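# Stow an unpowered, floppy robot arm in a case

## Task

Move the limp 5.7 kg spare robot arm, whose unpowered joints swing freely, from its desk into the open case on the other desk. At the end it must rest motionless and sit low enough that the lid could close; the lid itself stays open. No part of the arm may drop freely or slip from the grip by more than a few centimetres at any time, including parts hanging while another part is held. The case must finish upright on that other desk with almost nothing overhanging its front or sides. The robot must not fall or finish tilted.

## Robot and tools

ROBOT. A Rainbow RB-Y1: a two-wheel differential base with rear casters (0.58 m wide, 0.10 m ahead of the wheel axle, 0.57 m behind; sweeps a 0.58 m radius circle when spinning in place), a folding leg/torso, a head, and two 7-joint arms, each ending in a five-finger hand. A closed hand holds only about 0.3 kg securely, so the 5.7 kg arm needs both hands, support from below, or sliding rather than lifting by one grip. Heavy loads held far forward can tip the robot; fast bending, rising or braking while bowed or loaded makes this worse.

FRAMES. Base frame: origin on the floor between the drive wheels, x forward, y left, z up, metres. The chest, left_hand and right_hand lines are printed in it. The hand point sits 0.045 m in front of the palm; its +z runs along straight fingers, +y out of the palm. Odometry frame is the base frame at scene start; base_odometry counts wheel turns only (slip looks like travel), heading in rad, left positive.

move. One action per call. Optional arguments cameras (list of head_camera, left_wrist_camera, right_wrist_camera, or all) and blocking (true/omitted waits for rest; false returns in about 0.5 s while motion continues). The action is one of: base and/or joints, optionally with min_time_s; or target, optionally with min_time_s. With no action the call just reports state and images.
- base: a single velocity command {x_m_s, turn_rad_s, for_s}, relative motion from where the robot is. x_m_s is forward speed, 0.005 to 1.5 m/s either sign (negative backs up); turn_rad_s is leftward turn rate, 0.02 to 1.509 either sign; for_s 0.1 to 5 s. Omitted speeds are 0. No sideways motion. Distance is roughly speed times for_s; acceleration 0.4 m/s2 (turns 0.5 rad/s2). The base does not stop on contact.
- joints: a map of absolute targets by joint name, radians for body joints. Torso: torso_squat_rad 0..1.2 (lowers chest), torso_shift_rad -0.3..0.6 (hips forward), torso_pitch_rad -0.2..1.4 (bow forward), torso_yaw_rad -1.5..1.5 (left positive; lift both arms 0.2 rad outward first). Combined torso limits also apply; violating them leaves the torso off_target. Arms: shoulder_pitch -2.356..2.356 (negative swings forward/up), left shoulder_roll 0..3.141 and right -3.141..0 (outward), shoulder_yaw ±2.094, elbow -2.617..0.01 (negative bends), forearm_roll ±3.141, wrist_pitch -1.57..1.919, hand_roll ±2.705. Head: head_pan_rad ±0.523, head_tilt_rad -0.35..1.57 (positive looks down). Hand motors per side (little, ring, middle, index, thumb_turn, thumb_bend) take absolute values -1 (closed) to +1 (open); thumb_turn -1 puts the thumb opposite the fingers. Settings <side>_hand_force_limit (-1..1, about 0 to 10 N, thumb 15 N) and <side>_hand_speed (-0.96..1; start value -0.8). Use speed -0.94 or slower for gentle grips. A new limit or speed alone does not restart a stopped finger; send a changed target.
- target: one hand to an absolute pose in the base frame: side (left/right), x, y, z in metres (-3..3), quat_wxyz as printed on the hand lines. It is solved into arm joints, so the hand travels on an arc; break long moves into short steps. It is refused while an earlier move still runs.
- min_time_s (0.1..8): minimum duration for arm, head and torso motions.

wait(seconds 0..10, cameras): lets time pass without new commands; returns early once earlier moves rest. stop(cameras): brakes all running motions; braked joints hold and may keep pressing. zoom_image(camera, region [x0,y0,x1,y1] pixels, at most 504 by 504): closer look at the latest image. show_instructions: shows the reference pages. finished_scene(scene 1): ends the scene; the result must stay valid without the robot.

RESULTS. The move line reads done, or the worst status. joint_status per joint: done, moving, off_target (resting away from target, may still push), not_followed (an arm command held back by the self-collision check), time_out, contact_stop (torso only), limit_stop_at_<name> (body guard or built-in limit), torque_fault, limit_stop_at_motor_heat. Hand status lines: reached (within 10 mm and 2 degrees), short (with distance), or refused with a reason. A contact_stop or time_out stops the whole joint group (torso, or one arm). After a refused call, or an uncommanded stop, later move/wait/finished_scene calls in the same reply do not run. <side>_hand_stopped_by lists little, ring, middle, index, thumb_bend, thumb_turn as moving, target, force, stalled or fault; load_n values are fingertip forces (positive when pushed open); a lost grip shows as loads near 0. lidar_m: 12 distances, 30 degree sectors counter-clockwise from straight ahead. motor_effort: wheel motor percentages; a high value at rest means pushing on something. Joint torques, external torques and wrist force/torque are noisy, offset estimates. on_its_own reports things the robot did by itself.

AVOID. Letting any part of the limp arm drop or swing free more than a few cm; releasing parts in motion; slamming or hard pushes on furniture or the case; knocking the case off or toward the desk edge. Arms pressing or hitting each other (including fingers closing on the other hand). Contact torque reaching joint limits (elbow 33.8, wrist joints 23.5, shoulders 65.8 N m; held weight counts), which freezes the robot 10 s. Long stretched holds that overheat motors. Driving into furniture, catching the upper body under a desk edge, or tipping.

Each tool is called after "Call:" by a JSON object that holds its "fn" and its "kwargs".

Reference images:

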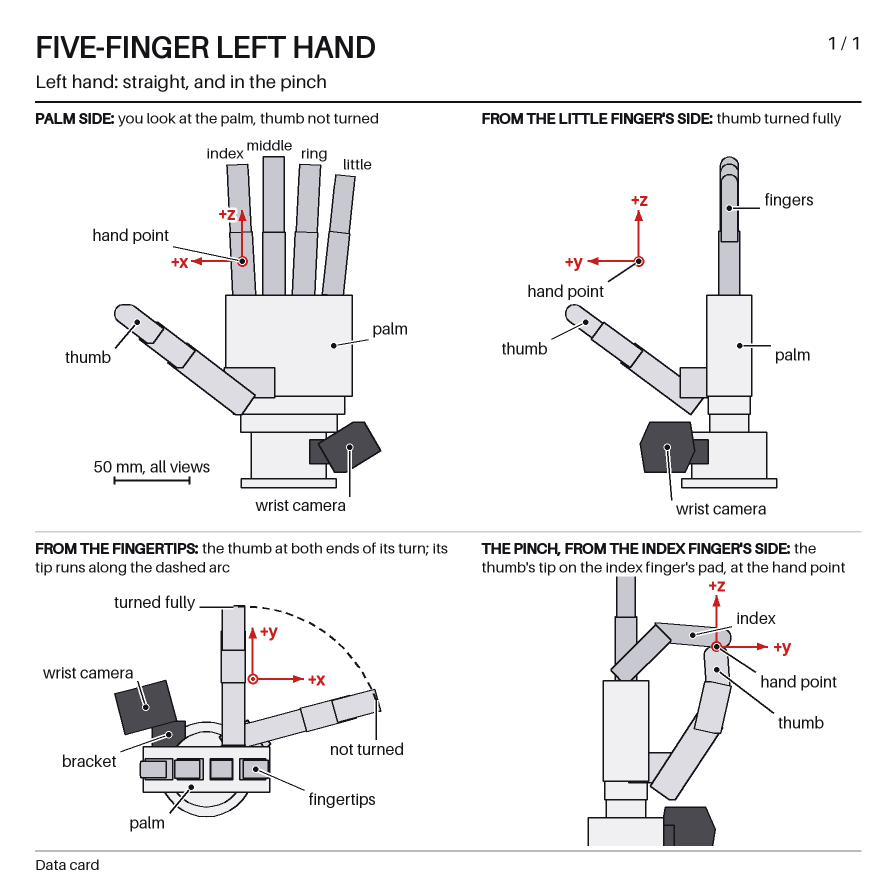

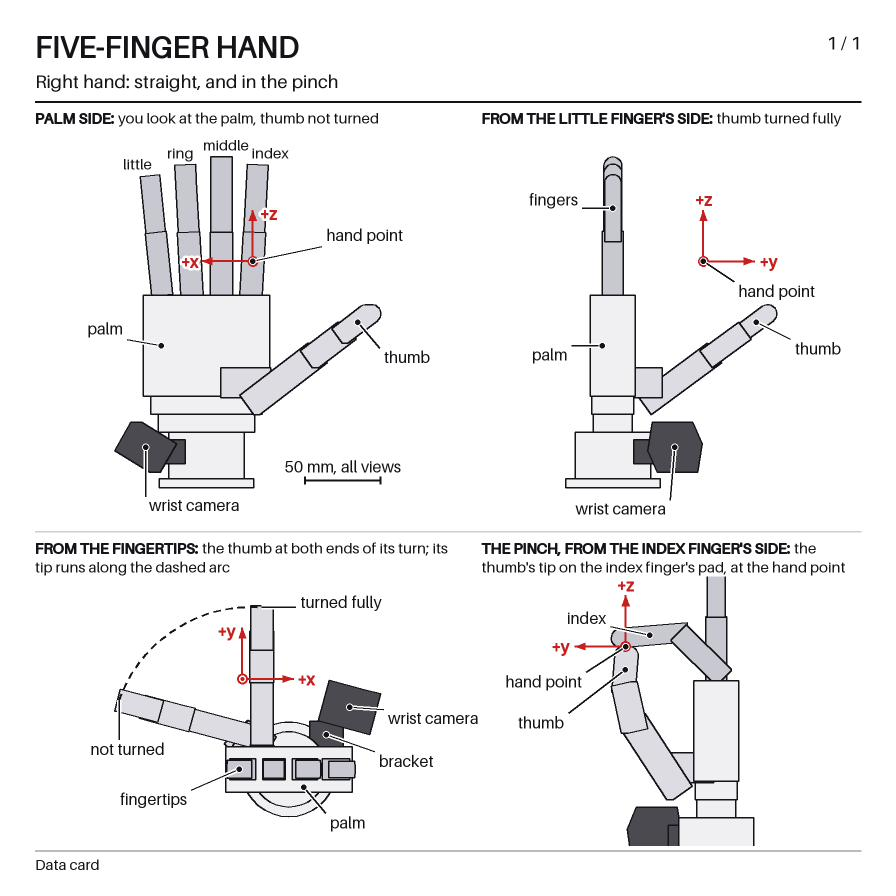

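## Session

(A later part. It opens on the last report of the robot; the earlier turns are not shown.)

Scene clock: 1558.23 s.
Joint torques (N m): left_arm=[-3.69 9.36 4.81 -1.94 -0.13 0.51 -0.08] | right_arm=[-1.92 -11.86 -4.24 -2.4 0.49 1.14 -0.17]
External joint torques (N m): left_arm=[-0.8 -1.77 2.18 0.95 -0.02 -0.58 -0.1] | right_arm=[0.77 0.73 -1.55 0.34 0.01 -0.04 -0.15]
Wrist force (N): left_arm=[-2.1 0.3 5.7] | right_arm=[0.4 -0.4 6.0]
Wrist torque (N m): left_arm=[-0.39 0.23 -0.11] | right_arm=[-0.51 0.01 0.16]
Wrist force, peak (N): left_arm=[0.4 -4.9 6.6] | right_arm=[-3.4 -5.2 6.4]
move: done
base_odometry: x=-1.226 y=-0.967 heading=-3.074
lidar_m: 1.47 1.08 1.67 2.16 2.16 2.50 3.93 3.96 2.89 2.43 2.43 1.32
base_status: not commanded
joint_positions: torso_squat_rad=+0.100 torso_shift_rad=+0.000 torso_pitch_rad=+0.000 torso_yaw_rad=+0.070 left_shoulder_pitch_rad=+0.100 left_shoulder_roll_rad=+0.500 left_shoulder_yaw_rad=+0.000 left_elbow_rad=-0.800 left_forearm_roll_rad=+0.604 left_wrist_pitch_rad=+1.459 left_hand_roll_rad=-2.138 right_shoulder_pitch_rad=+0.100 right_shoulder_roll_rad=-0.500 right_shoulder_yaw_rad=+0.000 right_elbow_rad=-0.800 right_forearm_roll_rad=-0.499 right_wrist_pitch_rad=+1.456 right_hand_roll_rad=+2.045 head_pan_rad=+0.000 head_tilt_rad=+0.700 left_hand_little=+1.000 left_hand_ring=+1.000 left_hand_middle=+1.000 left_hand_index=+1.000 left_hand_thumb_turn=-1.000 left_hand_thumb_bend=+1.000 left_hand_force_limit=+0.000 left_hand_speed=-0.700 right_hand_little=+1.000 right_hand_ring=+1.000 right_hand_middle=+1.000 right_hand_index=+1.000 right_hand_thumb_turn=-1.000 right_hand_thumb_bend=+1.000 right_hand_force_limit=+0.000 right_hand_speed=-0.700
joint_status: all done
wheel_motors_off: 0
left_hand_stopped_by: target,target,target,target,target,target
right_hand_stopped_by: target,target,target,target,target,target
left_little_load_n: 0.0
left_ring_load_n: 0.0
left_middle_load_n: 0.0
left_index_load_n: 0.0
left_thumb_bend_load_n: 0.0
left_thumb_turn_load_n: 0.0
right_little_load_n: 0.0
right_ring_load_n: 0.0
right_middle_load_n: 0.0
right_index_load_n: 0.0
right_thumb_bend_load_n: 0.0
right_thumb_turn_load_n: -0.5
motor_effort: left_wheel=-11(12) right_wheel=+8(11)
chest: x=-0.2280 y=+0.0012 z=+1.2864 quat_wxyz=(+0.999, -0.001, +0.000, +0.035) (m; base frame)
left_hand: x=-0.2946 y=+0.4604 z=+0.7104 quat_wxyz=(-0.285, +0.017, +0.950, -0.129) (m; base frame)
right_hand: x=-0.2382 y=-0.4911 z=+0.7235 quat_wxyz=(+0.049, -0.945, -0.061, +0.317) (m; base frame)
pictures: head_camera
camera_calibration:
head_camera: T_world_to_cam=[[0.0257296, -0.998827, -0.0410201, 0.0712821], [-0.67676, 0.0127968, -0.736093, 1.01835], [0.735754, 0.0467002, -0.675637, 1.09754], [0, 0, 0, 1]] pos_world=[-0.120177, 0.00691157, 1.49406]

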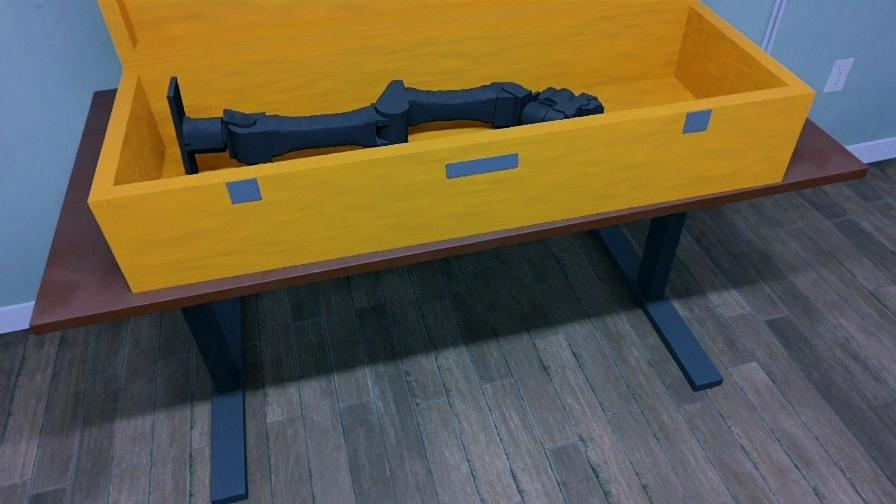

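Call:
{"fn": "move", "kwargs": {"joints": {"head_tilt_rad": 0.3, "torso_yaw_rad": 0.235}, "cameras": ["head_camera"]}}

Scene clock: 1616.37 s.
Joint torques (N m): left_arm=[-4.3 9.45 4.61 -2.48 -0.06 0.59 -0.12] | right_arm=[-1.56 -11.97 -4.3 -2.38 0.51 1.14 -0.16]
External joint torques (N m): left_arm=[-1.42 -1.69 1.99 0.4 0.06 -0.5 -0.13] | right_arm=[1.13 0.61 -1.61 0.36 0.04 -0.04 -0.15]
Wrist force (N): left_arm=[-2.1 0.2 6.7] | right_arm=[0.3 -0.2 6.1]
Wrist torque (N m): left_arm=[-0.50 0.29 -0.09] | right_arm=[-0.50 0.01 0.18]
Wrist force, peak (N): left_arm=[-2.5 0.5 6.7] | right_arm=[0.4 -0.8 6.6]
move: done
base_odometry: x=-1.226 y=-0.967 heading=-3.074
lidar_m: 1.47 1.08 1.68 2.17 2.16 2.47 3.95 3.94 2.87 2.43 2.44 1.30
base_status: not commanded
joint_positions: torso_squat_rad=+0.100 torso_shift_rad=+0.000 torso_pitch_rad=+0.000 torso_yaw_rad=+0.235 left_shoulder_pitch_rad=+0.100 left_shoulder_roll_rad=+0.500 left_shoulder_yaw_rad=+0.000 left_elbow_rad=-0.800 left_forearm_roll_rad=+0.604 left_wrist_pitch_rad=+1.459 left_hand_roll_rad=-2.138 right_shoulder_pitch_rad=+0.100 right_shoulder_roll_rad=-0.500 right_shoulder_yaw_rad=+0.000 right_elbow_rad=-0.800 right_forearm_roll_rad=-0.499 right_wrist_pitch_rad=+1.456 right_hand_roll_rad=+2.045 head_pan_rad=+0.000 head_tilt_rad=+0.300 left_hand_little=+1.000 left_hand_ring=+1.000 left_hand_middle=+1.000 left_hand_index=+1.000 left_hand_thumb_turn=-1.000 left_hand_thumb_bend=+1.000 left_hand_force_limit=+0.000 left_hand_speed=-0.700 right_hand_little=+1.000 right_hand_ring=+1.000 right_hand_middle=+1.000 right_hand_index=+1.000 right_hand_thumb_turn=-1.000 right_hand_thumb_bend=+1.000 right_hand_force_limit=+0.000 right_hand_speed=-0.700
joint_status: all done
wheel_motors_off: 0
left_hand_stopped_by: target,target,target,target,target,target
right_hand_stopped_by: target,target,target,target,target,target
left_little_load_n: 0.0
left_ring_load_n: 0.0
left_middle_load_n: 0.0
left_index_load_n: 0.0
left_thumb_bend_load_n: 0.0
left_thumb_turn_load_n: 0.0
right_little_load_n: 0.0
right_ring_load_n: 0.0
right_middle_load_n: 0.0
right_index_load_n: 0.0
right_thumb_bend_load_n: 0.0
right_thumb_turn_load_n: -0.5
motor_effort: left_wheel=-12(12) right_wheel=+9(10)
chest: x=-0.2280 y=+0.0012 z=+1.2864 quat_wxyz=(+0.993, -0.001, +0.000, +0.117) (m; base frame)
left_hand: x=-0.3694 y=+0.4431 z=+0.7105 quat_wxyz=(-0.274, -0.061, +0.948, -0.152) (m; base frame)
right_hand: x=-0.1573 y=-0.4861 z=+0.7235 quat_wxyz=(+0.023, -0.937, -0.139, +0.320) (m; base frame)
pictures: head_camera
camera_calibration:
head_camera: T_world_to_cam=[[0.208996, -0.976375, -0.0548939, 0.133183], [-0.339291, -0.0197507, -0.940474, 1.39161], [0.917171, 0.21518, -0.335403, 0.628418], [0, 0, 0, 1]] pos_world=[-0.132041, 0.0222989, 1.52686]

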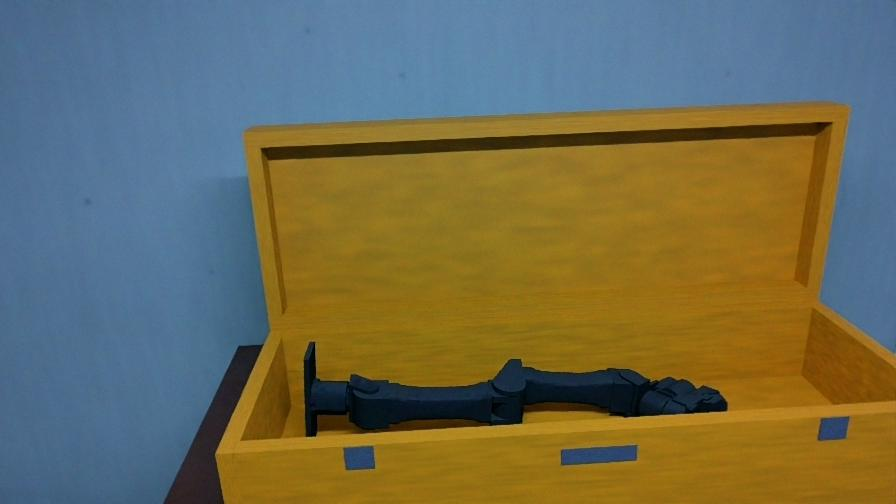

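Call:
{"fn": "zoom_image", "kwargs": {"camera": "head_camera", "region": [230, 110, 400, 210]}}

Call:
{"fn": "zoom_image", "kwargs": {"camera": "head_camera", "region": [210, 260, 430, 480]}}

Call:
{"fn": "zoom_image", "kwargs": {"camera": "head_camera", "region": [740, 90, 890, 360]}}

Scaled by 2.965 from the camera's 896x504 image, which has a finer 1280x720 frame.

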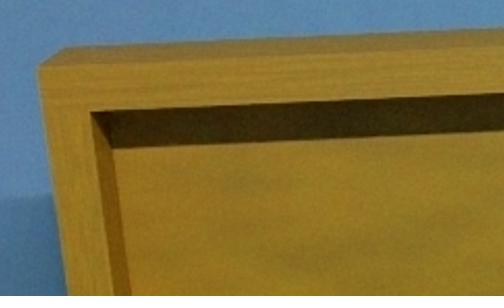

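Scaled by 2.291 from the camera's 896x504 image, which has a finer 1280x720 frame.

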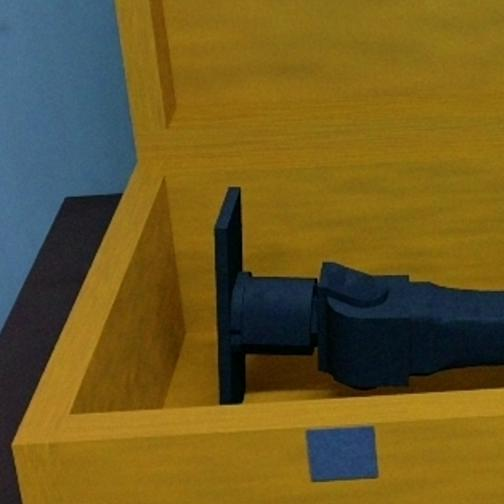

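Scaled by 1.867 from the camera's 896x504 image, which has a finer 1280x720 frame.

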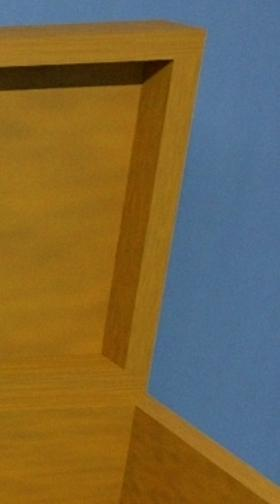

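Call:
{"fn": "zoom_image", "kwargs": {"camera": "head_camera", "region": [780, 95, 860, 175]}}

Call:
{"fn": "zoom_image", "kwargs": {"camera": "head_camera", "region": [760, 250, 860, 350]}}

Scaled by 6.300 from the camera's 896x504 image, which has a finer 1280x720 frame.

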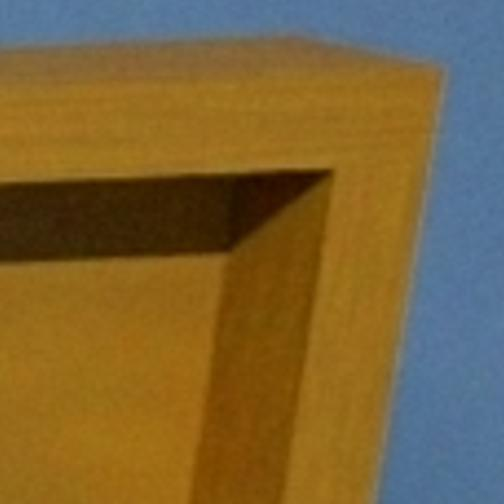

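Scaled by 5.040 from the camera's 896x504 image, which has a finer 1280x720 frame.

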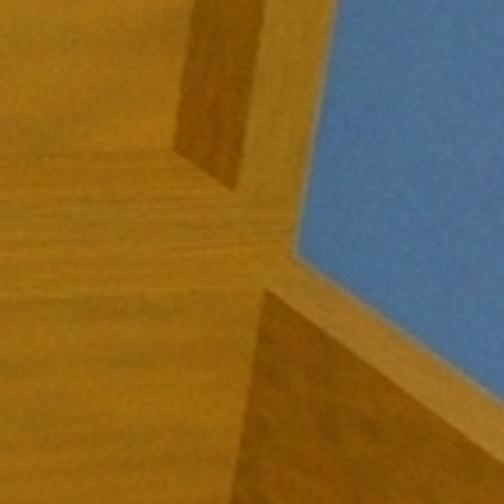

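Call:
{"fn": "move", "kwargs": {"joints": {"head_tilt_rad": 0.55, "torso_squat_rad": 0.0}, "cameras": ["head_camera"]}}

Call:
{"fn": "zoom_image", "kwargs": {"camera": "head_camera", "region": [740, 100, 896, 260]}}

Call:
{"fn": "zoom_image", "kwargs": {"camera": "head_camera", "region": [220, 130, 420, 330]}}

Scene clock: 1717.57 s.
Joint torques (N m): left_arm=[-4.06 9.46 4.81 -2.58 -0.05 0.62 -0.14] | right_arm=[-1.68 -12.17 -4.12 -2.52 0.54 1.15 -0.27]
External joint torques (N m): left_arm=[-1.18 -1.69 2.19 0.31 0.06 -0.46 -0.15] | right_arm=[1 0.42 -1.44 0.22 0.06 -0.03 -0.26]
Wrist force (N): left_arm=[-2.3 0.4 6.0] | right_arm=[0.8 -0.6 6.0]
Wrist torque (N m): left_arm=[-0.40 0.26 -0.11] | right_arm=[-0.52 -0.09 0.18]
Wrist force, peak (N): left_arm=[-2.3 0.4 6.7] | right_arm=[0.3 -1.0 6.7]
move: done
base_odometry: x=-1.226 y=-0.967 heading=-3.074
lidar_m: 1.47 1.09 1.68 2.17 2.17 2.47 3.96 3.93 2.89 2.45 2.44 1.34
base_status: not commanded
joint_positions: torso_squat_rad=+0.000 torso_shift_rad=+0.000 torso_pitch_rad=+0.000 torso_yaw_rad=+0.235 left_shoulder_pitch_rad=+0.100 left_shoulder_roll_rad=+0.500 left_shoulder_yaw_rad=+0.000 left_elbow_rad=-0.800 left_forearm_roll_rad=+0.604 left_wrist_pitch_rad=+1.459 left_hand_roll_rad=-2.138 right_shoulder_pitch_rad=+0.100 right_shoulder_roll_rad=-0.500 right_shoulder_yaw_rad=+0.000 right_elbow_rad=-0.800 right_forearm_roll_rad=-0.499 right_wrist_pitch_rad=+1.456 right_hand_roll_rad=+2.045 head_pan_rad=+0.000 head_tilt_rad=+0.550 left_hand_little=+1.000 left_hand_ring=+1.000 left_hand_middle=+1.000 left_hand_index=+1.000 left_hand_thumb_turn=-1.000 left_hand_thumb_bend=+1.000 left_hand_force_limit=+0.000 left_hand_speed=-0.700 right_hand_little=+1.000 right_hand_ring=+1.000 right_hand_middle=+1.000 right_hand_index=+1.000 right_hand_thumb_turn=-1.000 right_hand_thumb_bend=+1.000 right_hand_force_limit=+0.000 right_hand_speed=-0.700
joint_status: all done
wheel_motors_off: 0
left_hand_stopped_by: target,target,target,target,target,target
right_hand_stopped_by: target,target,target,target,target,target
left_little_load_n: 0.0
left_ring_load_n: 0.0
left_middle_load_n: 0.0
left_index_load_n: 0.0
left_thumb_bend_load_n: 0.0
left_thumb_turn_load_n: 0.0
right_little_load_n: 0.0
right_ring_load_n: 0.0
right_middle_load_n: 0.0
right_index_load_n: 0.0
right_thumb_bend_load_n: 0.0
right_thumb_turn_load_n: 0.0
motor_effort: left_wheel=-12(12) right_wheel=+8(11)
chest: x=-0.2280 y=+0.0012 z=+1.2899 quat_wxyz=(+0.993, -0.001, +0.000, +0.117) (m; base frame)
left_hand: x=-0.3694 y=+0.4431 z=+0.7140 quat_wxyz=(-0.274, -0.061, +0.948, -0.152) (m; base frame)
right_hand: x=-0.1573 y=-0.4861 z=+0.7270 quat_wxyz=(+0.023, -0.937, -0.139, +0.320) (m; base frame)
pictures: head_camera
camera_calibration:
head_camera: T_world_to_cam=[[0.19618, -0.979432, -0.0471915, 0.119265], [-0.555435, -0.0713346, -0.828495, 1.18382], [0.808088, 0.188746, -0.558005, 0.93883], [0, 0, 0, 1]] pos_world=[-0.124522, 0.0240587, 1.51028]

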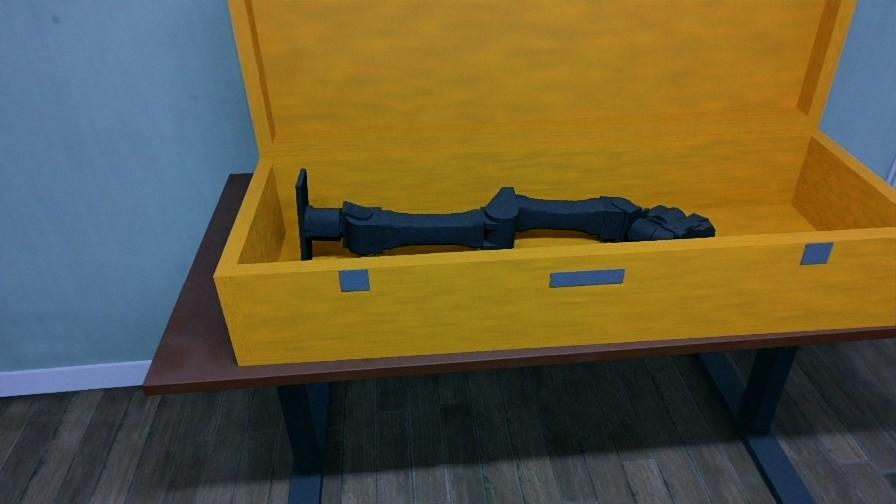

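Scaled by 3.150 from the camera's 896x504 image, which has a finer 1280x720 frame.

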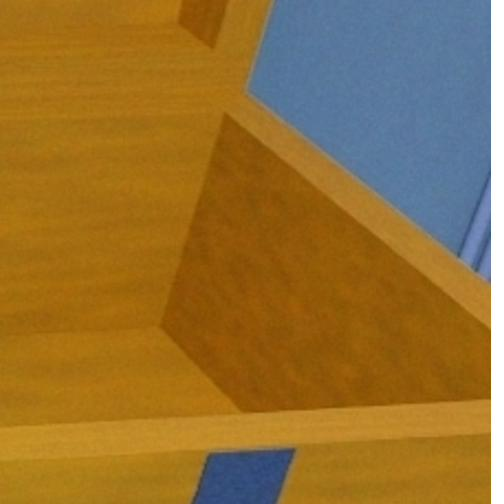

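Scaled by 2.520 from the camera's 896x504 image, which has a finer 1280x720 frame.

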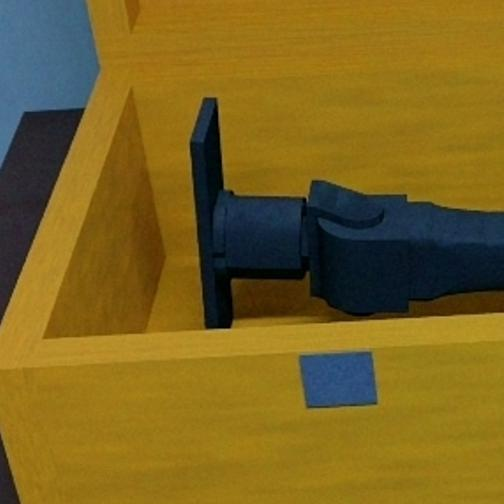

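Call:
{"fn": "move", "kwargs": {"base": {"turn_rad_s": 0.1, "for_s": 2.35}, "joints": {"torso_yaw_rad": 0.0}, "cameras": ["head_camera"]}}

Scene clock: 1970.80 s.
Joint torques (N m): left_arm=[-3.35 9.46 4.3 -2.53 -0.11 0.66 -0.16] | right_arm=[-2.49 -11.72 -4.22 -2.82 0.55 1.19 -0.17]
External joint torques (N m): left_arm=[-0.45 -1.68 1.67 0.36 0 -0.42 -0.17] | right_arm=[0.2 0.87 -1.53 -0.08 0.07 0.01 -0.15]
Wrist force (N): left_arm=[-1.8 0.3 6.1] | right_arm=[0.6 -0.8 6.6]
Wrist torque (N m): left_arm=[-0.45 0.18 -0.04] | right_arm=[-0.60 -0.06 0.17]
Wrist force, peak (N): left_arm=[-2.6 0.7 6.6] | right_arm=[0.8 -0.8 6.7]
move: done
base_odometry: x=-1.226 y=-0.967 heading=-2.838
lidar_m: 1.47 1.09 2.00 2.15 2.21 2.93 3.93 3.67 2.58 2.43 2.24 1.32
base_status: done (sent for 2.37 of 2.37 s)
joint_positions: torso_squat_rad=+0.000 torso_shift_rad=+0.000 torso_pitch_rad=+0.000 torso_yaw_rad=+0.000 left_shoulder_pitch_rad=+0.100 left_shoulder_roll_rad=+0.500 left_shoulder_yaw_rad=+0.000 left_elbow_rad=-0.800 left_forearm_roll_rad=+0.604 left_wrist_pitch_rad=+1.459 left_hand_roll_rad=-2.138 right_shoulder_pitch_rad=+0.100 right_shoulder_roll_rad=-0.500 right_shoulder_yaw_rad=+0.000 right_elbow_rad=-0.800 right_forearm_roll_rad=-0.499 right_wrist_pitch_rad=+1.456 right_hand_roll_rad=+2.045 head_pan_rad=+0.000 head_tilt_rad=+0.550 left_hand_little=+1.000 left_hand_ring=+1.000 left_hand_middle=+1.000 left_hand_index=+1.000 left_hand_thumb_turn=-1.000 left_hand_thumb_bend=+1.000 left_hand_force_limit=+0.000 left_hand_speed=-0.700 right_hand_little=+1.000 right_hand_ring=+1.000 right_hand_middle=+1.000 right_hand_index=+1.000 right_hand_thumb_turn=-1.000 right_hand_thumb_bend=+1.000 right_hand_force_limit=+0.000 right_hand_speed=-0.700
joint_status: all done
wheel_motors_off: 0
left_hand_stopped_by: target,target,target,target,target,target
right_hand_stopped_by: target,target,target,target,target,target
left_little_load_n: 0.0
left_ring_load_n: -0.5
left_middle_load_n: 0.0
left_index_load_n: 0.0
left_thumb_bend_load_n: 0.0
left_thumb_turn_load_n: 0.0
right_little_load_n: 0.0
right_ring_load_n: 0.0
right_middle_load_n: 0.0
right_index_load_n: 0.0
right_thumb_bend_load_n: 0.0
right_thumb_turn_load_n: 0.0
motor_effort: left_wheel=+4(37) right_wheel=+11(30)
chest: x=-0.2280 y=+0.0011 z=+1.2899 quat_wxyz=(+1.000, -0.001, +0.000, +0.000) (m; base frame)
left_hand: x=-0.2622 y=+0.4638 z=+0.7139 quat_wxyz=(-0.290, +0.051, +0.948, -0.119) (m; base frame)
right_hand: x=-0.2727 y=-0.4892 z=+0.7270 quat_wxyz=(+0.060, -0.947, -0.028, +0.315) (m; base frame)
pictures: head_camera
camera_calibration:
head_camera: T_world_to_cam=[[-0.037403, -0.998184, -0.0472232, 0.0661318], [-0.556463, 0.0600563, -0.828699, 1.18374], [0.83003, -0.00471788, -0.557699, 0.943699], [0, 0, 0, 1]] pos_world=[-0.122118, -0.000626982, 1.51039]

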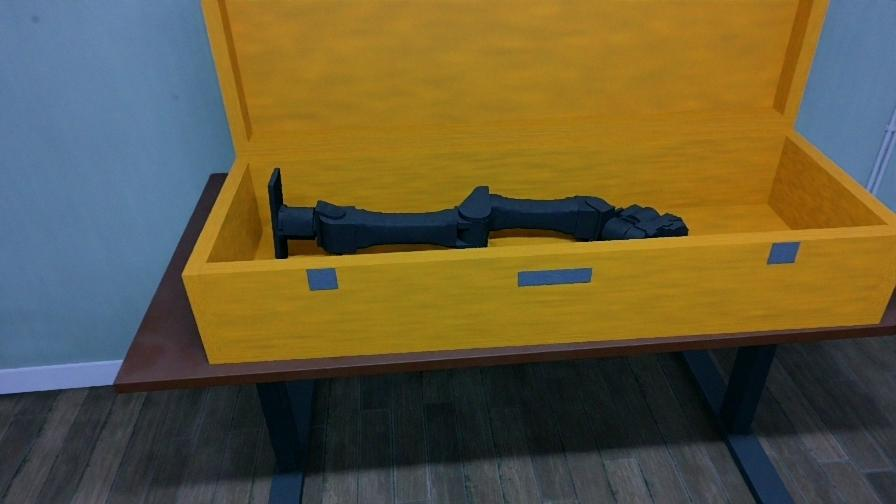

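Call:
{"fn": "move", "kwargs": {"base": {"x_m_s": 0.15, "for_s": 2.33}, "joints": {"head_tilt_rad": 0.85}, "cameras": ["head_camera"]}}

Call:
{"fn": "zoom_image", "kwargs": {"camera": "head_camera", "region": [150, 50, 550, 350]}}

Call:
{"fn": "zoom_image", "kwargs": {"camera": "head_camera", "region": [450, 50, 850, 350]}}

Scene clock: 1980.83 s.
Joint torques (N m): left_arm=[-3.2 9.48 4.3 -2.58 -0.05 0.68 -0.09] | right_arm=[-2.35 -11.69 -4.23 -2.67 0.51 1.11 -0.17]
External joint torques (N m): left_arm=[-0.31 -1.66 1.68 0.31 0.07 -0.41 -0.1] | right_arm=[0.33 0.9 -1.54 0.07 0.03 -0.07 -0.15]
Wrist force (N): left_arm=[-2.4 0.7 6.4] | right_arm=[0.4 -0.5 6.3]
Wrist torque (N m): left_arm=[-0.41 0.29 -0.10] | right_arm=[-0.53 0.01 0.20]
Wrist force, peak (N): left_arm=[-2.6 0.9 6.6] | right_arm=[0.7 -0.5 6.6]
move: done
base_odometry: x=-1.560 y=-1.072 heading=-2.837
lidar_m: 1.12 0.78 1.55 2.18 2.24 2.94 4.28 3.66 2.55 2.41 1.06 1.09
base_status: done (sent for 2.33 of 2.33 s)
joint_positions: torso_squat_rad=+0.000 torso_shift_rad=+0.000 torso_pitch_rad=+0.000 torso_yaw_rad=+0.000 left_shoulder_pitch_rad=+0.100 left_shoulder_roll_rad=+0.500 left_shoulder_yaw_rad=+0.000 left_elbow_rad=-0.800 left_forearm_roll_rad=+0.604 left_wrist_pitch_rad=+1.459 left_hand_roll_rad=-2.138 right_shoulder_pitch_rad=+0.100 right_shoulder_roll_rad=-0.500 right_shoulder_yaw_rad=+0.000 right_elbow_rad=-0.800 right_forearm_roll_rad=-0.499 right_wrist_pitch_rad=+1.456 right_hand_roll_rad=+2.045 head_pan_rad=+0.000 head_tilt_rad=+0.850 left_hand_little=+1.000 left_hand_ring=+1.000 left_hand_middle=+1.000 left_hand_index=+1.000 left_hand_thumb_turn=-1.000 left_hand_thumb_bend=+1.000 left_hand_force_limit=+0.000 left_hand_speed=-0.700 right_hand_little=+1.000 right_hand_ring=+1.000 right_hand_middle=+1.000 right_hand_index=+1.000 right_hand_thumb_turn=-1.000 right_hand_thumb_bend=+1.000 right_hand_force_limit=+0.000 right_hand_speed=-0.700
joint_status: all done
wheel_motors_off: 0
left_hand_stopped_by: target,target,target,target,target,target
right_hand_stopped_by: target,target,target,target,target,target
left_little_load_n: 0.0
left_ring_load_n: 0.0
left_middle_load_n: 0.0
left_index_load_n: 0.0
left_thumb_bend_load_n: 0.0
left_thumb_turn_load_n: 0.0
right_little_load_n: 0.0
right_ring_load_n: 0.0
right_middle_load_n: 0.0
right_index_load_n: 0.0
right_thumb_bend_load_n: 0.0
right_thumb_turn_load_n: 0.0
motor_effort: left_wheel=+10(42) right_wheel=-8(30)
chest: x=-0.2280 y=+0.0011 z=+1.2899 quat_wxyz=(+1.000, -0.001, +0.000, +0.000) (m; base frame)
left_hand: x=-0.2622 y=+0.4638 z=+0.7139 quat_wxyz=(-0.290, +0.051, +0.948, -0.119) (m; base frame)
right_hand: x=-0.2726 y=-0.4892 z=+0.7270 quat_wxyz=(+0.060, -0.947, -0.028, +0.315) (m; base frame)
pictures: head_camera
camera_calibration:
head_camera: T_world_to_cam=[[-0.0501081, -0.998164, -0.0340151, 0.0437666], [-0.776473, 0.0603545, -0.627254, 0.83821], [0.628155, -0.00501872, -0.778072, 1.23053], [0, 0, 0, 1]] pos_world=[-0.119927, -0.000727756, 1.4847]

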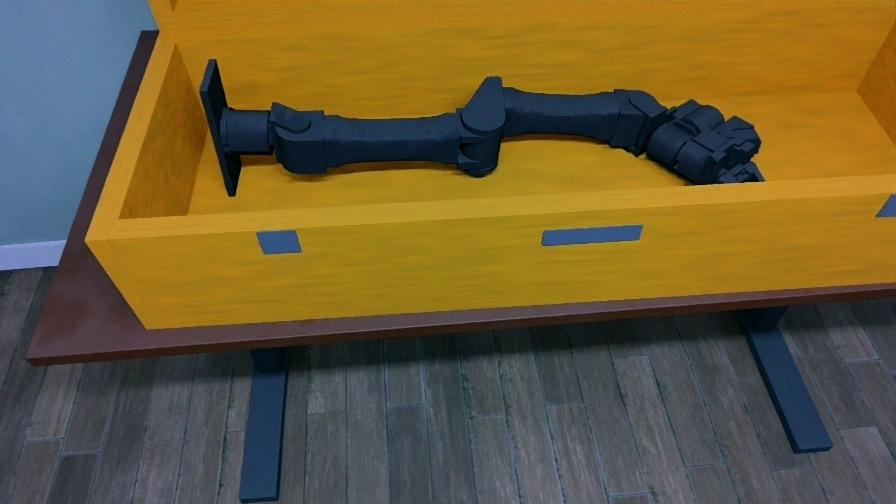

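Scaled by 1.260 from the camera's 896x504 image, which has a finer 1280x720 frame.

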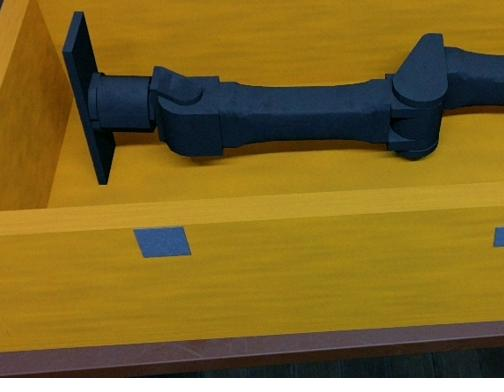

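Scaled by 1.260 from the camera's 896x504 image, which has a finer 1280x720 frame.

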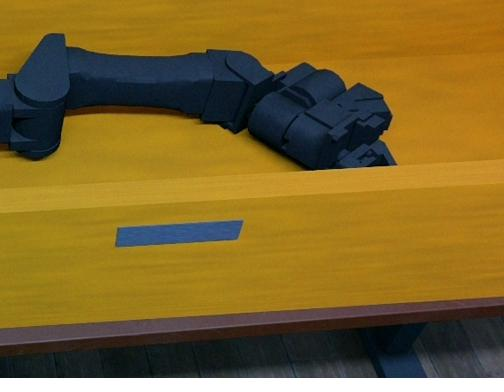

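Call:
{"fn": "move", "kwargs": {"base": {"x_m_s": -0.2, "for_s": 1.5}, "cameras": []}}

Call:
{"fn": "move", "kwargs": {"joints": {"left_shoulder_pitch_rad": -0.873, "left_shoulder_roll_rad": 0.777, "left_shoulder_yaw_rad": -0.741, "left_elbow_rad": -1.835, "left_forearm_roll_rad": 0.605, "left_wrist_pitch_rad": 1.460, "left_hand_roll_rad": -2.138, "right_shoulder_pitch_rad": -1.141, "right_shoulder_roll_rad": -0.427, "right_shoulder_yaw_rad": 0.831, "right_elbow_rad": -1.318, "right_forearm_roll_rad": -0.501, "right_wrist_pitch_rad": 1.456, "right_hand_roll_rad": 2.044}, "min_time_s": 3, "cameras": ["head_camera"]}}

Scene clock: 2185.80 s.
Joint torques (N m): left_arm=[-3.9 9.43 4.34 -2.67 -0.05 0.55 -0.12] | right_arm=[-2.02 -12.09 -4.11 -2.62 0.51 1.08 -0.16]
External joint torques (N m): left_arm=[-1 -1.71 1.71 0.23 0.06 -0.54 -0.13] | right_arm=[0.68 0.49 -1.42 0.12 0.03 -0.1 -0.14]
Wrist force (N): left_arm=[-1.5 1.1 6.3] | right_arm=[0.8 -0.7 6.4]
Wrist torque (N m): left_arm=[-0.34 0.14 -0.07] | right_arm=[-0.58 -0.08 0.18]
Wrist force, peak (N): left_arm=[-2.0 0.8 7.0] | right_arm=[0.3 -0.6 6.7]
move: done
base_odometry: x=-1.273 y=-0.982 heading=-2.835
lidar_m: 1.41 1.03 1.93 2.16 2.22 2.92 3.99 3.65 2.58 2.42 2.16 1.28
base_status: done (sent for 1.5 of 1.5 s)
joint_positions: torso_squat_rad=+0.000 torso_shift_rad=+0.000 torso_pitch_rad=+0.000 torso_yaw_rad=+0.000 left_shoulder_pitch_rad=+0.100 left_shoulder_roll_rad=+0.500 left_shoulder_yaw_rad=+0.000 left_elbow_rad=-0.800 left_forearm_roll_rad=+0.604 left_wrist_pitch_rad=+1.459 left_hand_roll_rad=-2.138 right_shoulder_pitch_rad=+0.100 right_shoulder_roll_rad=-0.500 right_shoulder_yaw_rad=+0.000 right_elbow_rad=-0.800 right_forearm_roll_rad=-0.499 right_wrist_pitch_rad=+1.456 right_hand_roll_rad=+2.045 head_pan_rad=+0.000 head_tilt_rad=+0.850 left_hand_little=+1.000 left_hand_ring=+1.000 left_hand_middle=+1.000 left_hand_index=+1.000 left_hand_thumb_turn=-1.000 left_hand_thumb_bend=+1.000 left_hand_force_limit=+0.000 left_hand_speed=-0.700 right_hand_little=+1.000 right_hand_ring=+1.000 right_hand_middle=+1.000 right_hand_index=+1.000 right_hand_thumb_turn=-1.000 right_hand_thumb_bend=+1.000 right_hand_force_limit=+0.000 right_hand_speed=-0.700
joint_status: not commanded
wheel_motors_off: 0
left_hand_stopped_by: target,target,target,target,target,target
right_hand_stopped_by: target,target,target,target,target,target
left_little_load_n: 0.0
left_ring_load_n: 0.0
left_middle_load_n: 0.0
left_index_load_n: 0.0
left_thumb_bend_load_n: 0.0
left_thumb_turn_load_n: 0.0
right_little_load_n: 0.0
right_ring_load_n: 0.0
right_middle_load_n: 0.0
right_index_load_n: 0.0
right_thumb_bend_load_n: 0.0
right_thumb_turn_load_n: 0.0
motor_effort: left_wheel=+19(37) right_wheel=-13(23)
chest: x=-0.2280 y=+0.0011 z=+1.2899 quat_wxyz=(+1.000, -0.001, +0.000, +0.000) (m; base frame)
left_hand: x=-0.2623 y=+0.4638 z=+0.7139 quat_wxyz=(-0.290, +0.051, +0.948, -0.119) (m; base frame)
right_hand: x=-0.2726 y=-0.4892 z=+0.7270 quat_wxyz=(+0.060, -0.947, -0.028, +0.315) (m; base frame)
pictures: none
No camera images: "cameras" was empty.

Scene clock: 2189.10 s.
Joint torques (N m): left_arm=[-20.92 7.5 8.07 -4.51 -0.91 -0.85 -0.15] | right_arm=[-21.98 -4.38 -6.87 -5.14 1.2 -0.34 -0.02]
External joint torques (N m): left_arm=[-2.77 0.79 -1.53 -0.76 0.11 -0.08 -0.16] | right_arm=[1.32 1.97 1.57 -0.74 -0.16 0.32 -0.01]
Wrist force (N): left_arm=[0.5 -4.6 5.9] | right_arm=[-3.0 -5.4 6.1]
Wrist torque (N m): left_arm=[-0.81 0.09 0.14] | right_arm=[-0.93 0.22 -0.23]
Wrist force, peak (N): left_arm=[1.0 -4.7 6.4] | right_arm=[-3.5 -4.7 6.8]
move: done
base_odometry: x=-1.273 y=-0.982 heading=-2.835
lidar_m: 1.41 1.05 1.94 2.16 2.24 2.92 4.00 3.65 2.56 2.44 2.18 1.29
base_status: not commanded
joint_positions: torso_squat_rad=+0.000 torso_shift_rad=+0.000 torso_pitch_rad=+0.000 torso_yaw_rad=+0.000 left_shoulder_pitch_rad=-0.873 left_shoulder_roll_rad=+0.777 left_shoulder_yaw_rad=-0.741 left_elbow_rad=-1.835 left_forearm_roll_rad=+0.605 left_wrist_pitch_rad=+1.460 left_hand_roll_rad=-2.138 right_shoulder_pitch_rad=-1.141 right_shoulder_roll_rad=-0.427 right_shoulder_yaw_rad=+0.831 right_elbow_rad=-1.318 right_forearm_roll_rad=-0.501 right_wrist_pitch_rad=+1.456 right_hand_roll_rad=+2.044 head_pan_rad=+0.000 head_tilt_rad=+0.850 left_hand_little=+1.000 left_hand_ring=+1.000 left_hand_middle=+1.000 left_hand_index=+1.000 left_hand_thumb_turn=-1.000 left_hand_thumb_bend=+1.000 left_hand_force_limit=+0.000 left_hand_speed=-0.700 right_hand_little=+1.000 right_hand_ring=+1.000 right_hand_middle=+1.000 right_hand_index=+1.000 right_hand_thumb_turn=-1.000 right_hand_thumb_bend=+1.000 right_hand_force_limit=+0.000 right_hand_speed=-0.700
joint_status: all done
wheel_motors_off: 0
left_hand_stopped_by: target,target,target,target,target,target
right_hand_stopped_by: target,target,target,target,target,target
left_little_load_n: 0.0
left_ring_load_n: 0.0
left_middle_load_n: 0.0
left_index_load_n: 0.0
left_thumb_bend_load_n: 0.0
left_thumb_turn_load_n: 0.0
right_little_load_n: 0.0
right_ring_load_n: 0.0
right_middle_load_n: 0.0
right_index_load_n: 0.0
right_thumb_bend_load_n: -0.5
right_thumb_turn_load_n: 0.0
motor_effort: left_wheel=+19(20) right_wheel=-12(14)
chest: x=-0.2280 y=+0.0011 z=+1.2899 quat_wxyz=(+1.000, -0.001, +0.000, +0.000) (m; base frame)
left_hand: x=+0.3586 y=+0.1905 z=+1.1412 quat_wxyz=(+0.239, +0.665, +0.666, +0.240) (m; base frame)
right_hand: x=+0.4135 y=-0.1205 z=+1.1428 quat_wxyz=(-0.258, -0.713, -0.613, -0.221) (m; base frame)
pictures: head_camera
camera_calibration:
head_camera: T_world_to_cam=[[-0.0501663, -0.998164, -0.0339444, 0.0436494], [-0.776381, 0.0603546, -0.627368, 0.838312], [0.628264, -0.00511891, -0.777983, 1.23048], [0, 0, 0, 1]] pos_world=[-0.120027, -0.000728106, 1.4847]

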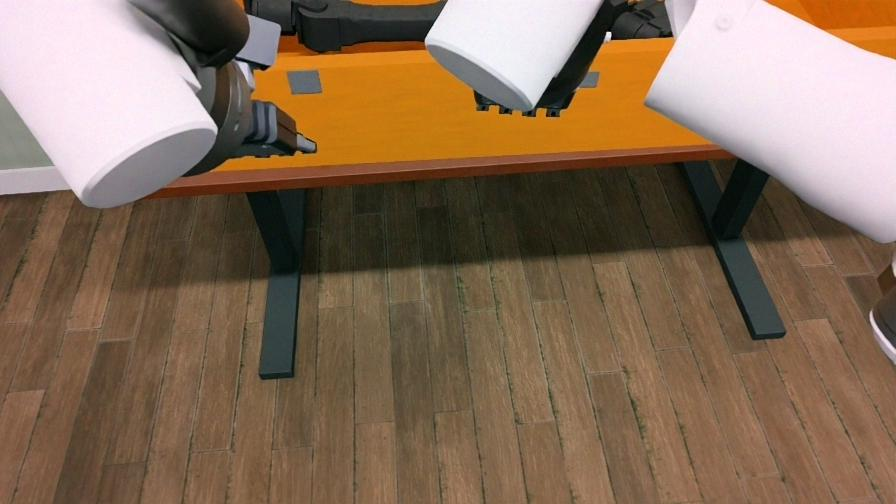

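Call:
{"fn": "move", "kwargs": {"cameras": ["head_camera"]}}

Call:
{"fn": "zoom_image", "kwargs": {"camera": "head_camera", "region": [200, 0, 704, 400]}}

Scene clock: 2232.90 s.
Joint torques (N m): left_arm=[-21.11 7.6 8.15 -4.4 -0.9 -0.9 -0.19] | right_arm=[-22.01 -4.2 -6.61 -5 1.24 -0.33 -0.11]
External joint torques (N m): left_arm=[-2.96 0.89 -1.45 -0.65 0.12 -0.13 -0.19] | right_arm=[1.29 2.15 1.83 -0.59 -0.12 0.33 -0.11]
Wrist force (N): left_arm=[0.9 -4.7 6.1] | right_arm=[-3.2 -4.8 6.1]
Wrist torque (N m): left_arm=[-0.85 0.02 0.16] | right_arm=[-0.86 0.25 -0.22]
Wrist force, peak (N): left_arm=[1.3 -4.5 6.4] | right_arm=[-3.3 -5.2 6.5]
base_odometry: x=-1.273 y=-0.982 heading=-2.835
lidar_m: 1.42 1.05 1.94 2.16 2.22 2.92 3.99 3.64 2.57 2.44 2.16 1.28
base_status: not commanded
joint_positions: torso_squat_rad=+0.000 torso_shift_rad=+0.000 torso_pitch_rad=+0.000 torso_yaw_rad=+0.000 left_shoulder_pitch_rad=-0.873 left_shoulder_roll_rad=+0.777 left_shoulder_yaw_rad=-0.741 left_elbow_rad=-1.835 left_forearm_roll_rad=+0.605 left_wrist_pitch_rad=+1.460 left_hand_roll_rad=-2.138 right_shoulder_pitch_rad=-1.141 right_shoulder_roll_rad=-0.427 right_shoulder_yaw_rad=+0.831 right_elbow_rad=-1.318 right_forearm_roll_rad=-0.501 right_wrist_pitch_rad=+1.456 right_hand_roll_rad=+2.044 head_pan_rad=+0.000 head_tilt_rad=+0.850 left_hand_little=+1.000 left_hand_ring=+1.000 left_hand_middle=+1.000 left_hand_index=+1.000 left_hand_thumb_turn=-1.000 left_hand_thumb_bend=+1.000 left_hand_force_limit=+0.000 left_hand_speed=-0.700 right_hand_little=+1.000 right_hand_ring=+1.000 right_hand_middle=+1.000 right_hand_index=+1.000 right_hand_thumb_turn=-1.000 right_hand_thumb_bend=+1.000 right_hand_force_limit=+0.000 right_hand_speed=-0.700
joint_status: all done
wheel_motors_off: 0
left_hand_stopped_by: target,target,target,target,target,target
right_hand_stopped_by: target,target,target,target,target,target
left_little_load_n: 0.0
left_ring_load_n: 0.5
left_middle_load_n: 0.0
left_index_load_n: 0.5
left_thumb_bend_load_n: 0.0
left_thumb_turn_load_n: 0.0
right_little_load_n: 0.0
right_ring_load_n: 0.0
right_middle_load_n: 0.0
right_index_load_n: 0.5
right_thumb_bend_load_n: 0.0
right_thumb_turn_load_n: 0.0
motor_effort: left_wheel=+19(20) right_wheel=-12(14)
chest: x=-0.2280 y=+0.0011 z=+1.2899 quat_wxyz=(+1.000, -0.001, +0.000, +0.000) (m; base frame)
left_hand: x=+0.3586 y=+0.1905 z=+1.1412 quat_wxyz=(+0.239, +0.665, +0.666, +0.240) (m; base frame)
right_hand: x=+0.4135 y=-0.1205 z=+1.1428 quat_wxyz=(-0.258, -0.713, -0.613, -0.221) (m; base frame)
pictures: head_camera
camera_calibration:
head_camera: T_world_to_cam=[[-0.0501663, -0.998164, -0.0339444, 0.0436494], [-0.776381, 0.0603546, -0.627368, 0.838312], [0.628264, -0.00511891, -0.777983, 1.23048], [0, 0, 0, 1]] pos_world=[-0.120027, -0.000728106, 1.4847]

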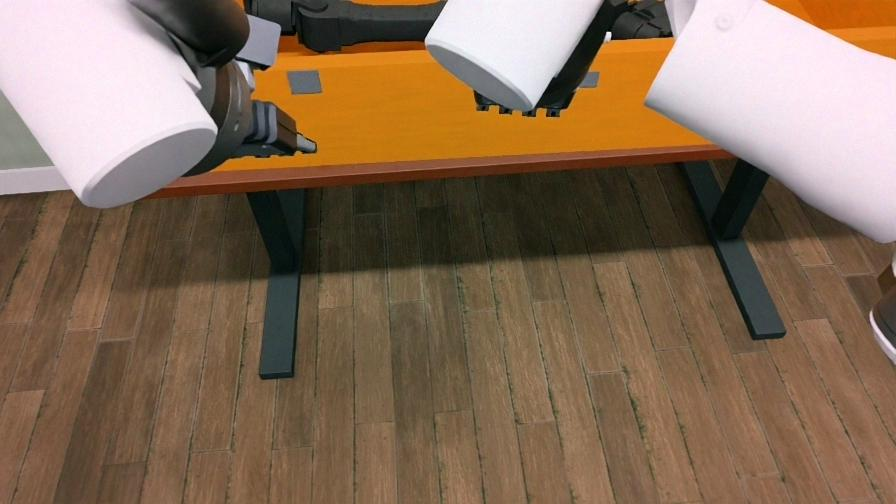

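Scaled by 1.000.

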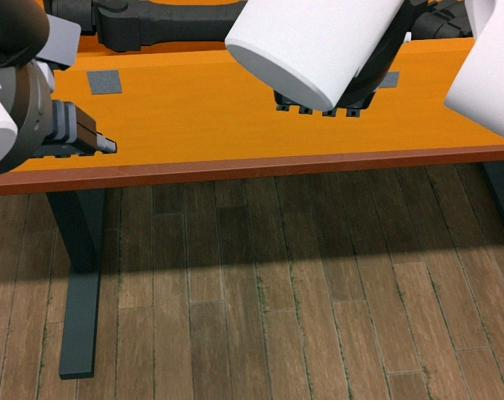

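Call:
{"fn": "move", "kwargs": {"base": {"x_m_s": -0.25, "for_s": 1.2}, "joints": {"head_tilt_rad": 0.5}}}

Call:
{"fn": "move", "kwargs": {"joints": {"left_shoulder_pitch_rad": 0.1, "left_shoulder_roll_rad": 0.5, "left_shoulder_yaw_rad": 0, "left_elbow_rad": -0.8, "right_shoulder_pitch_rad": 0.1, "right_shoulder_roll_rad": -0.5, "right_shoulder_yaw_rad": 0, "right_elbow_rad": -0.8}, "cameras": ["head_camera"]}}

Scene clock: 2244.63 s.
Joint torques (N m): left_arm=[-20.49 7.01 8.63 -4.02 -0.95 -0.88 -0.18] | right_arm=[-22.01 -4.52 -6.96 -4.92 1.3 -0.47 -0.03]
External joint torques (N m): left_arm=[-2.34 0.3 -0.97 -0.27 0.07 -0.11 -0.19] | right_arm=[1.29 1.83 1.48 -0.52 -0.06 0.19 -0.03]
Wrist force (N): left_arm=[0.7 -4.0 5.9] | right_arm=[-3.2 -4.6 6.0]
Wrist torque (N m): left_arm=[-0.71 0.05 0.13] | right_arm=[-0.84 0.25 -0.22]
Wrist force, peak (N): left_arm=[1.1 -4.9 6.2] | right_arm=[-3.5 -5.5 6.3]
move: done
base_odometry: x=-0.987 y=-0.892 heading=-2.834
lidar_m: 1.71 1.33 2.27 2.15 2.20 2.92 3.70 3.67 2.57 2.45 2.52 1.54
base_status: done (sent for 1.2 of 1.2 s)
joint_positions: torso_squat_rad=+0.000 torso_shift_rad=+0.000 torso_pitch_rad=+0.000 torso_yaw_rad=+0.000 left_shoulder_pitch_rad=-0.873 left_shoulder_roll_rad=+0.777 left_shoulder_yaw_rad=-0.741 left_elbow_rad=-1.835 left_forearm_roll_rad=+0.605 left_wrist_pitch_rad=+1.460 left_hand_roll_rad=-2.138 right_shoulder_pitch_rad=-1.141 right_shoulder_roll_rad=-0.427 right_shoulder_yaw_rad=+0.831 right_elbow_rad=-1.318 right_forearm_roll_rad=-0.501 right_wrist_pitch_rad=+1.456 right_hand_roll_rad=+2.044 head_pan_rad=+0.000 head_tilt_rad=+0.500 left_hand_little=+1.000 left_hand_ring=+1.000 left_hand_middle=+1.000 left_hand_index=+1.000 left_hand_thumb_turn=-1.000 left_hand_thumb_bend=+1.000 left_hand_force_limit=+0.000 left_hand_speed=-0.700 right_hand_little=+1.000 right_hand_ring=+1.000 right_hand_middle=+1.000 right_hand_index=+1.000 right_hand_thumb_turn=-1.000 right_hand_thumb_bend=+1.000 right_hand_force_limit=+0.000 right_hand_speed=-0.700
joint_status: all done
wheel_motors_off: 0
left_hand_stopped_by: target,target,target,target,target,target
right_hand_stopped_by: target,target,target,target,target,target
left_little_load_n: 0.5
left_ring_load_n: 0.0
left_middle_load_n: 0.0
left_index_load_n: 0.0
left_thumb_bend_load_n: 0.0
left_thumb_turn_load_n: 0.0
right_little_load_n: 0.0
right_ring_load_n: 0.0
right_middle_load_n: 0.0
right_index_load_n: 0.0
right_thumb_bend_load_n: 0.0
right_thumb_turn_load_n: 0.0
motor_effort: left_wheel=+13(23) right_wheel=-8(26)
chest: x=-0.2280 y=+0.0011 z=+1.2899 quat_wxyz=(+1.000, -0.001, +0.000, +0.000) (m; base frame)
left_hand: x=+0.3586 y=+0.1905 z=+1.1412 quat_wxyz=(+0.239, +0.665, +0.666, +0.240) (m; base frame)
right_hand: x=+0.4135 y=-0.1205 z=+1.1427 quat_wxyz=(-0.258, -0.713, -0.613, -0.221) (m; base frame)
pictures: none

Scene clock: 2246.30 s.
Joint torques (N m): left_arm=[-4.78 10.61 4.41 -3.35 0.09 0.58 -0.2] | right_arm=[-3.62 -11.37 -3.73 -3.44 0.41 1.12 -0.17]
External joint torques (N m): left_arm=[-1.88 -0.52 1.79 -0.46 0.2 -0.51 -0.22] | right_arm=[-0.93 1.22 -1.04 -0.7 -0.06 -0.06 -0.15]
Wrist force (N): left_arm=[-2.3 0.4 6.6] | right_arm=[0.5 -0.2 5.9]
Wrist torque (N m): left_arm=[-0.46 0.27 -0.13] | right_arm=[-0.48 -0.02 0.13]
Wrist force, peak (N): left_arm=[0.0 0.5 8.7] | right_arm=[-2.5 -1.1 9.1]
move: done
base_odometry: x=-0.987 y=-0.892 heading=-2.834
lidar_m: 1.72 1.33 2.26 2.13 2.19 2.92 3.70 3.65 2.59 2.45 2.51 1.53
base_status: not commanded
joint_positions: torso_squat_rad=+0.000 torso_shift_rad=+0.000 torso_pitch_rad=+0.000 torso_yaw_rad=+0.000 left_shoulder_pitch_rad=+0.100 left_shoulder_roll_rad=+0.500 left_shoulder_yaw_rad=+0.000 left_elbow_rad=-0.800 left_forearm_roll_rad=+0.605 left_wrist_pitch_rad=+1.460 left_hand_roll_rad=-2.138 right_shoulder_pitch_rad=+0.100 right_shoulder_roll_rad=-0.500 right_shoulder_yaw_rad=+0.000 right_elbow_rad=-0.800 right_forearm_roll_rad=-0.501 right_wrist_pitch_rad=+1.456 right_hand_roll_rad=+2.044 head_pan_rad=+0.000 head_tilt_rad=+0.500 left_hand_little=+1.000 left_hand_ring=+1.000 left_hand_middle=+1.000 left_hand_index=+1.000 left_hand_thumb_turn=-1.000 left_hand_thumb_bend=+1.000 left_hand_force_limit=+0.000 left_hand_speed=-0.700 right_hand_little=+1.000 right_hand_ring=+1.000 right_hand_middle=+1.000 right_hand_index=+1.000 right_hand_thumb_turn=-1.000 right_hand_thumb_bend=+1.000 right_hand_force_limit=+0.000 right_hand_speed=-0.700
joint_status: all done
wheel_motors_off: 0
left_hand_stopped_by: target,target,target,target,target,target
right_hand_stopped_by: target,target,target,target,target,target
left_little_load_n: 0.0
left_ring_load_n: 0.0
left_middle_load_n: 0.0
left_index_load_n: 0.0
left_thumb_bend_load_n: 0.0
left_thumb_turn_load_n: 0.0
right_little_load_n: 0.0
right_ring_load_n: 0.0
right_middle_load_n: 0.0
right_index_load_n: 0.0
right_thumb_bend_load_n: 0.0
right_thumb_turn_load_n: -0.5
motor_effort: left_wheel=+15(15) right_wheel=-8(10)
chest: x=-0.2281 y=+0.0011 z=+1.2899 quat_wxyz=(+1.000, -0.001, +0.000, +0.000) (m; base frame)
left_hand: x=-0.2626 y=+0.4634 z=+0.7140 quat_wxyz=(-0.290, +0.050, +0.948, -0.119) (m; base frame)
right_hand: x=-0.2730 y=-0.4888 z=+0.7270 quat_wxyz=(+0.061, -0.947, -0.027, +0.315) (m; base frame)
pictures: head_camera
camera_calibration:
head_camera: T_world_to_cam=[[-0.0349409, -0.99819, -0.0489523, 0.0692016], [-0.514287, 0.0599579, -0.85552, 1.23227], [0.856906, -0.00471713, -0.515451, 0.886381], [0, 0, 0, 1]] pos_world=[-0.123385, -0.000627071, 1.51451]

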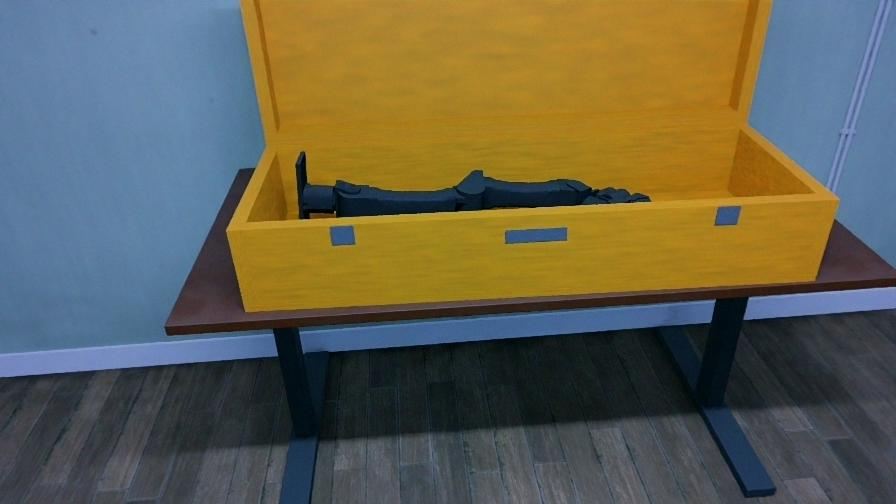

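Call:
{"fn": "zoom_image", "kwargs": {"camera": "head_camera", "region": [720, 40, 848, 200]}}

Call:
{"fn": "zoom_image", "kwargs": {"camera": "head_camera", "region": [220, 80, 380, 240]}}

Scaled by 3.150 from the camera's 896x504 image, which has a finer 1280x720 frame.

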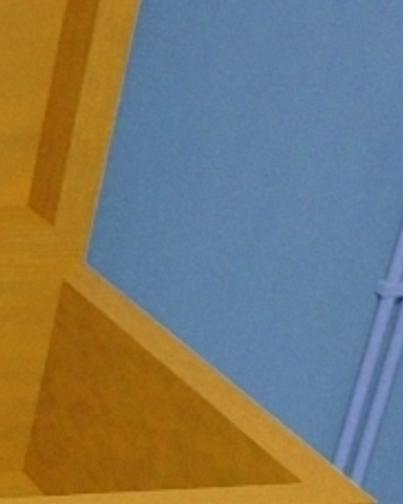

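Scaled by 3.150 from the camera's 896x504 image, which has a finer 1280x720 frame.

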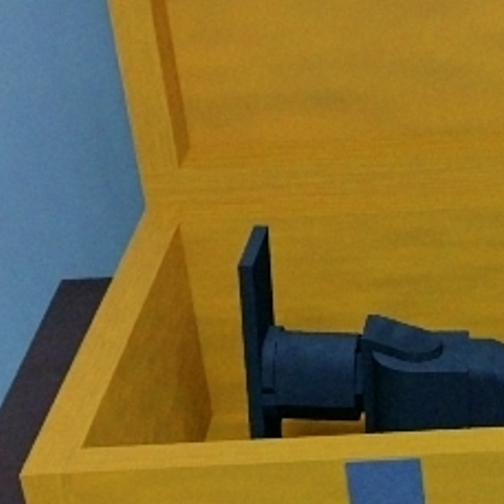

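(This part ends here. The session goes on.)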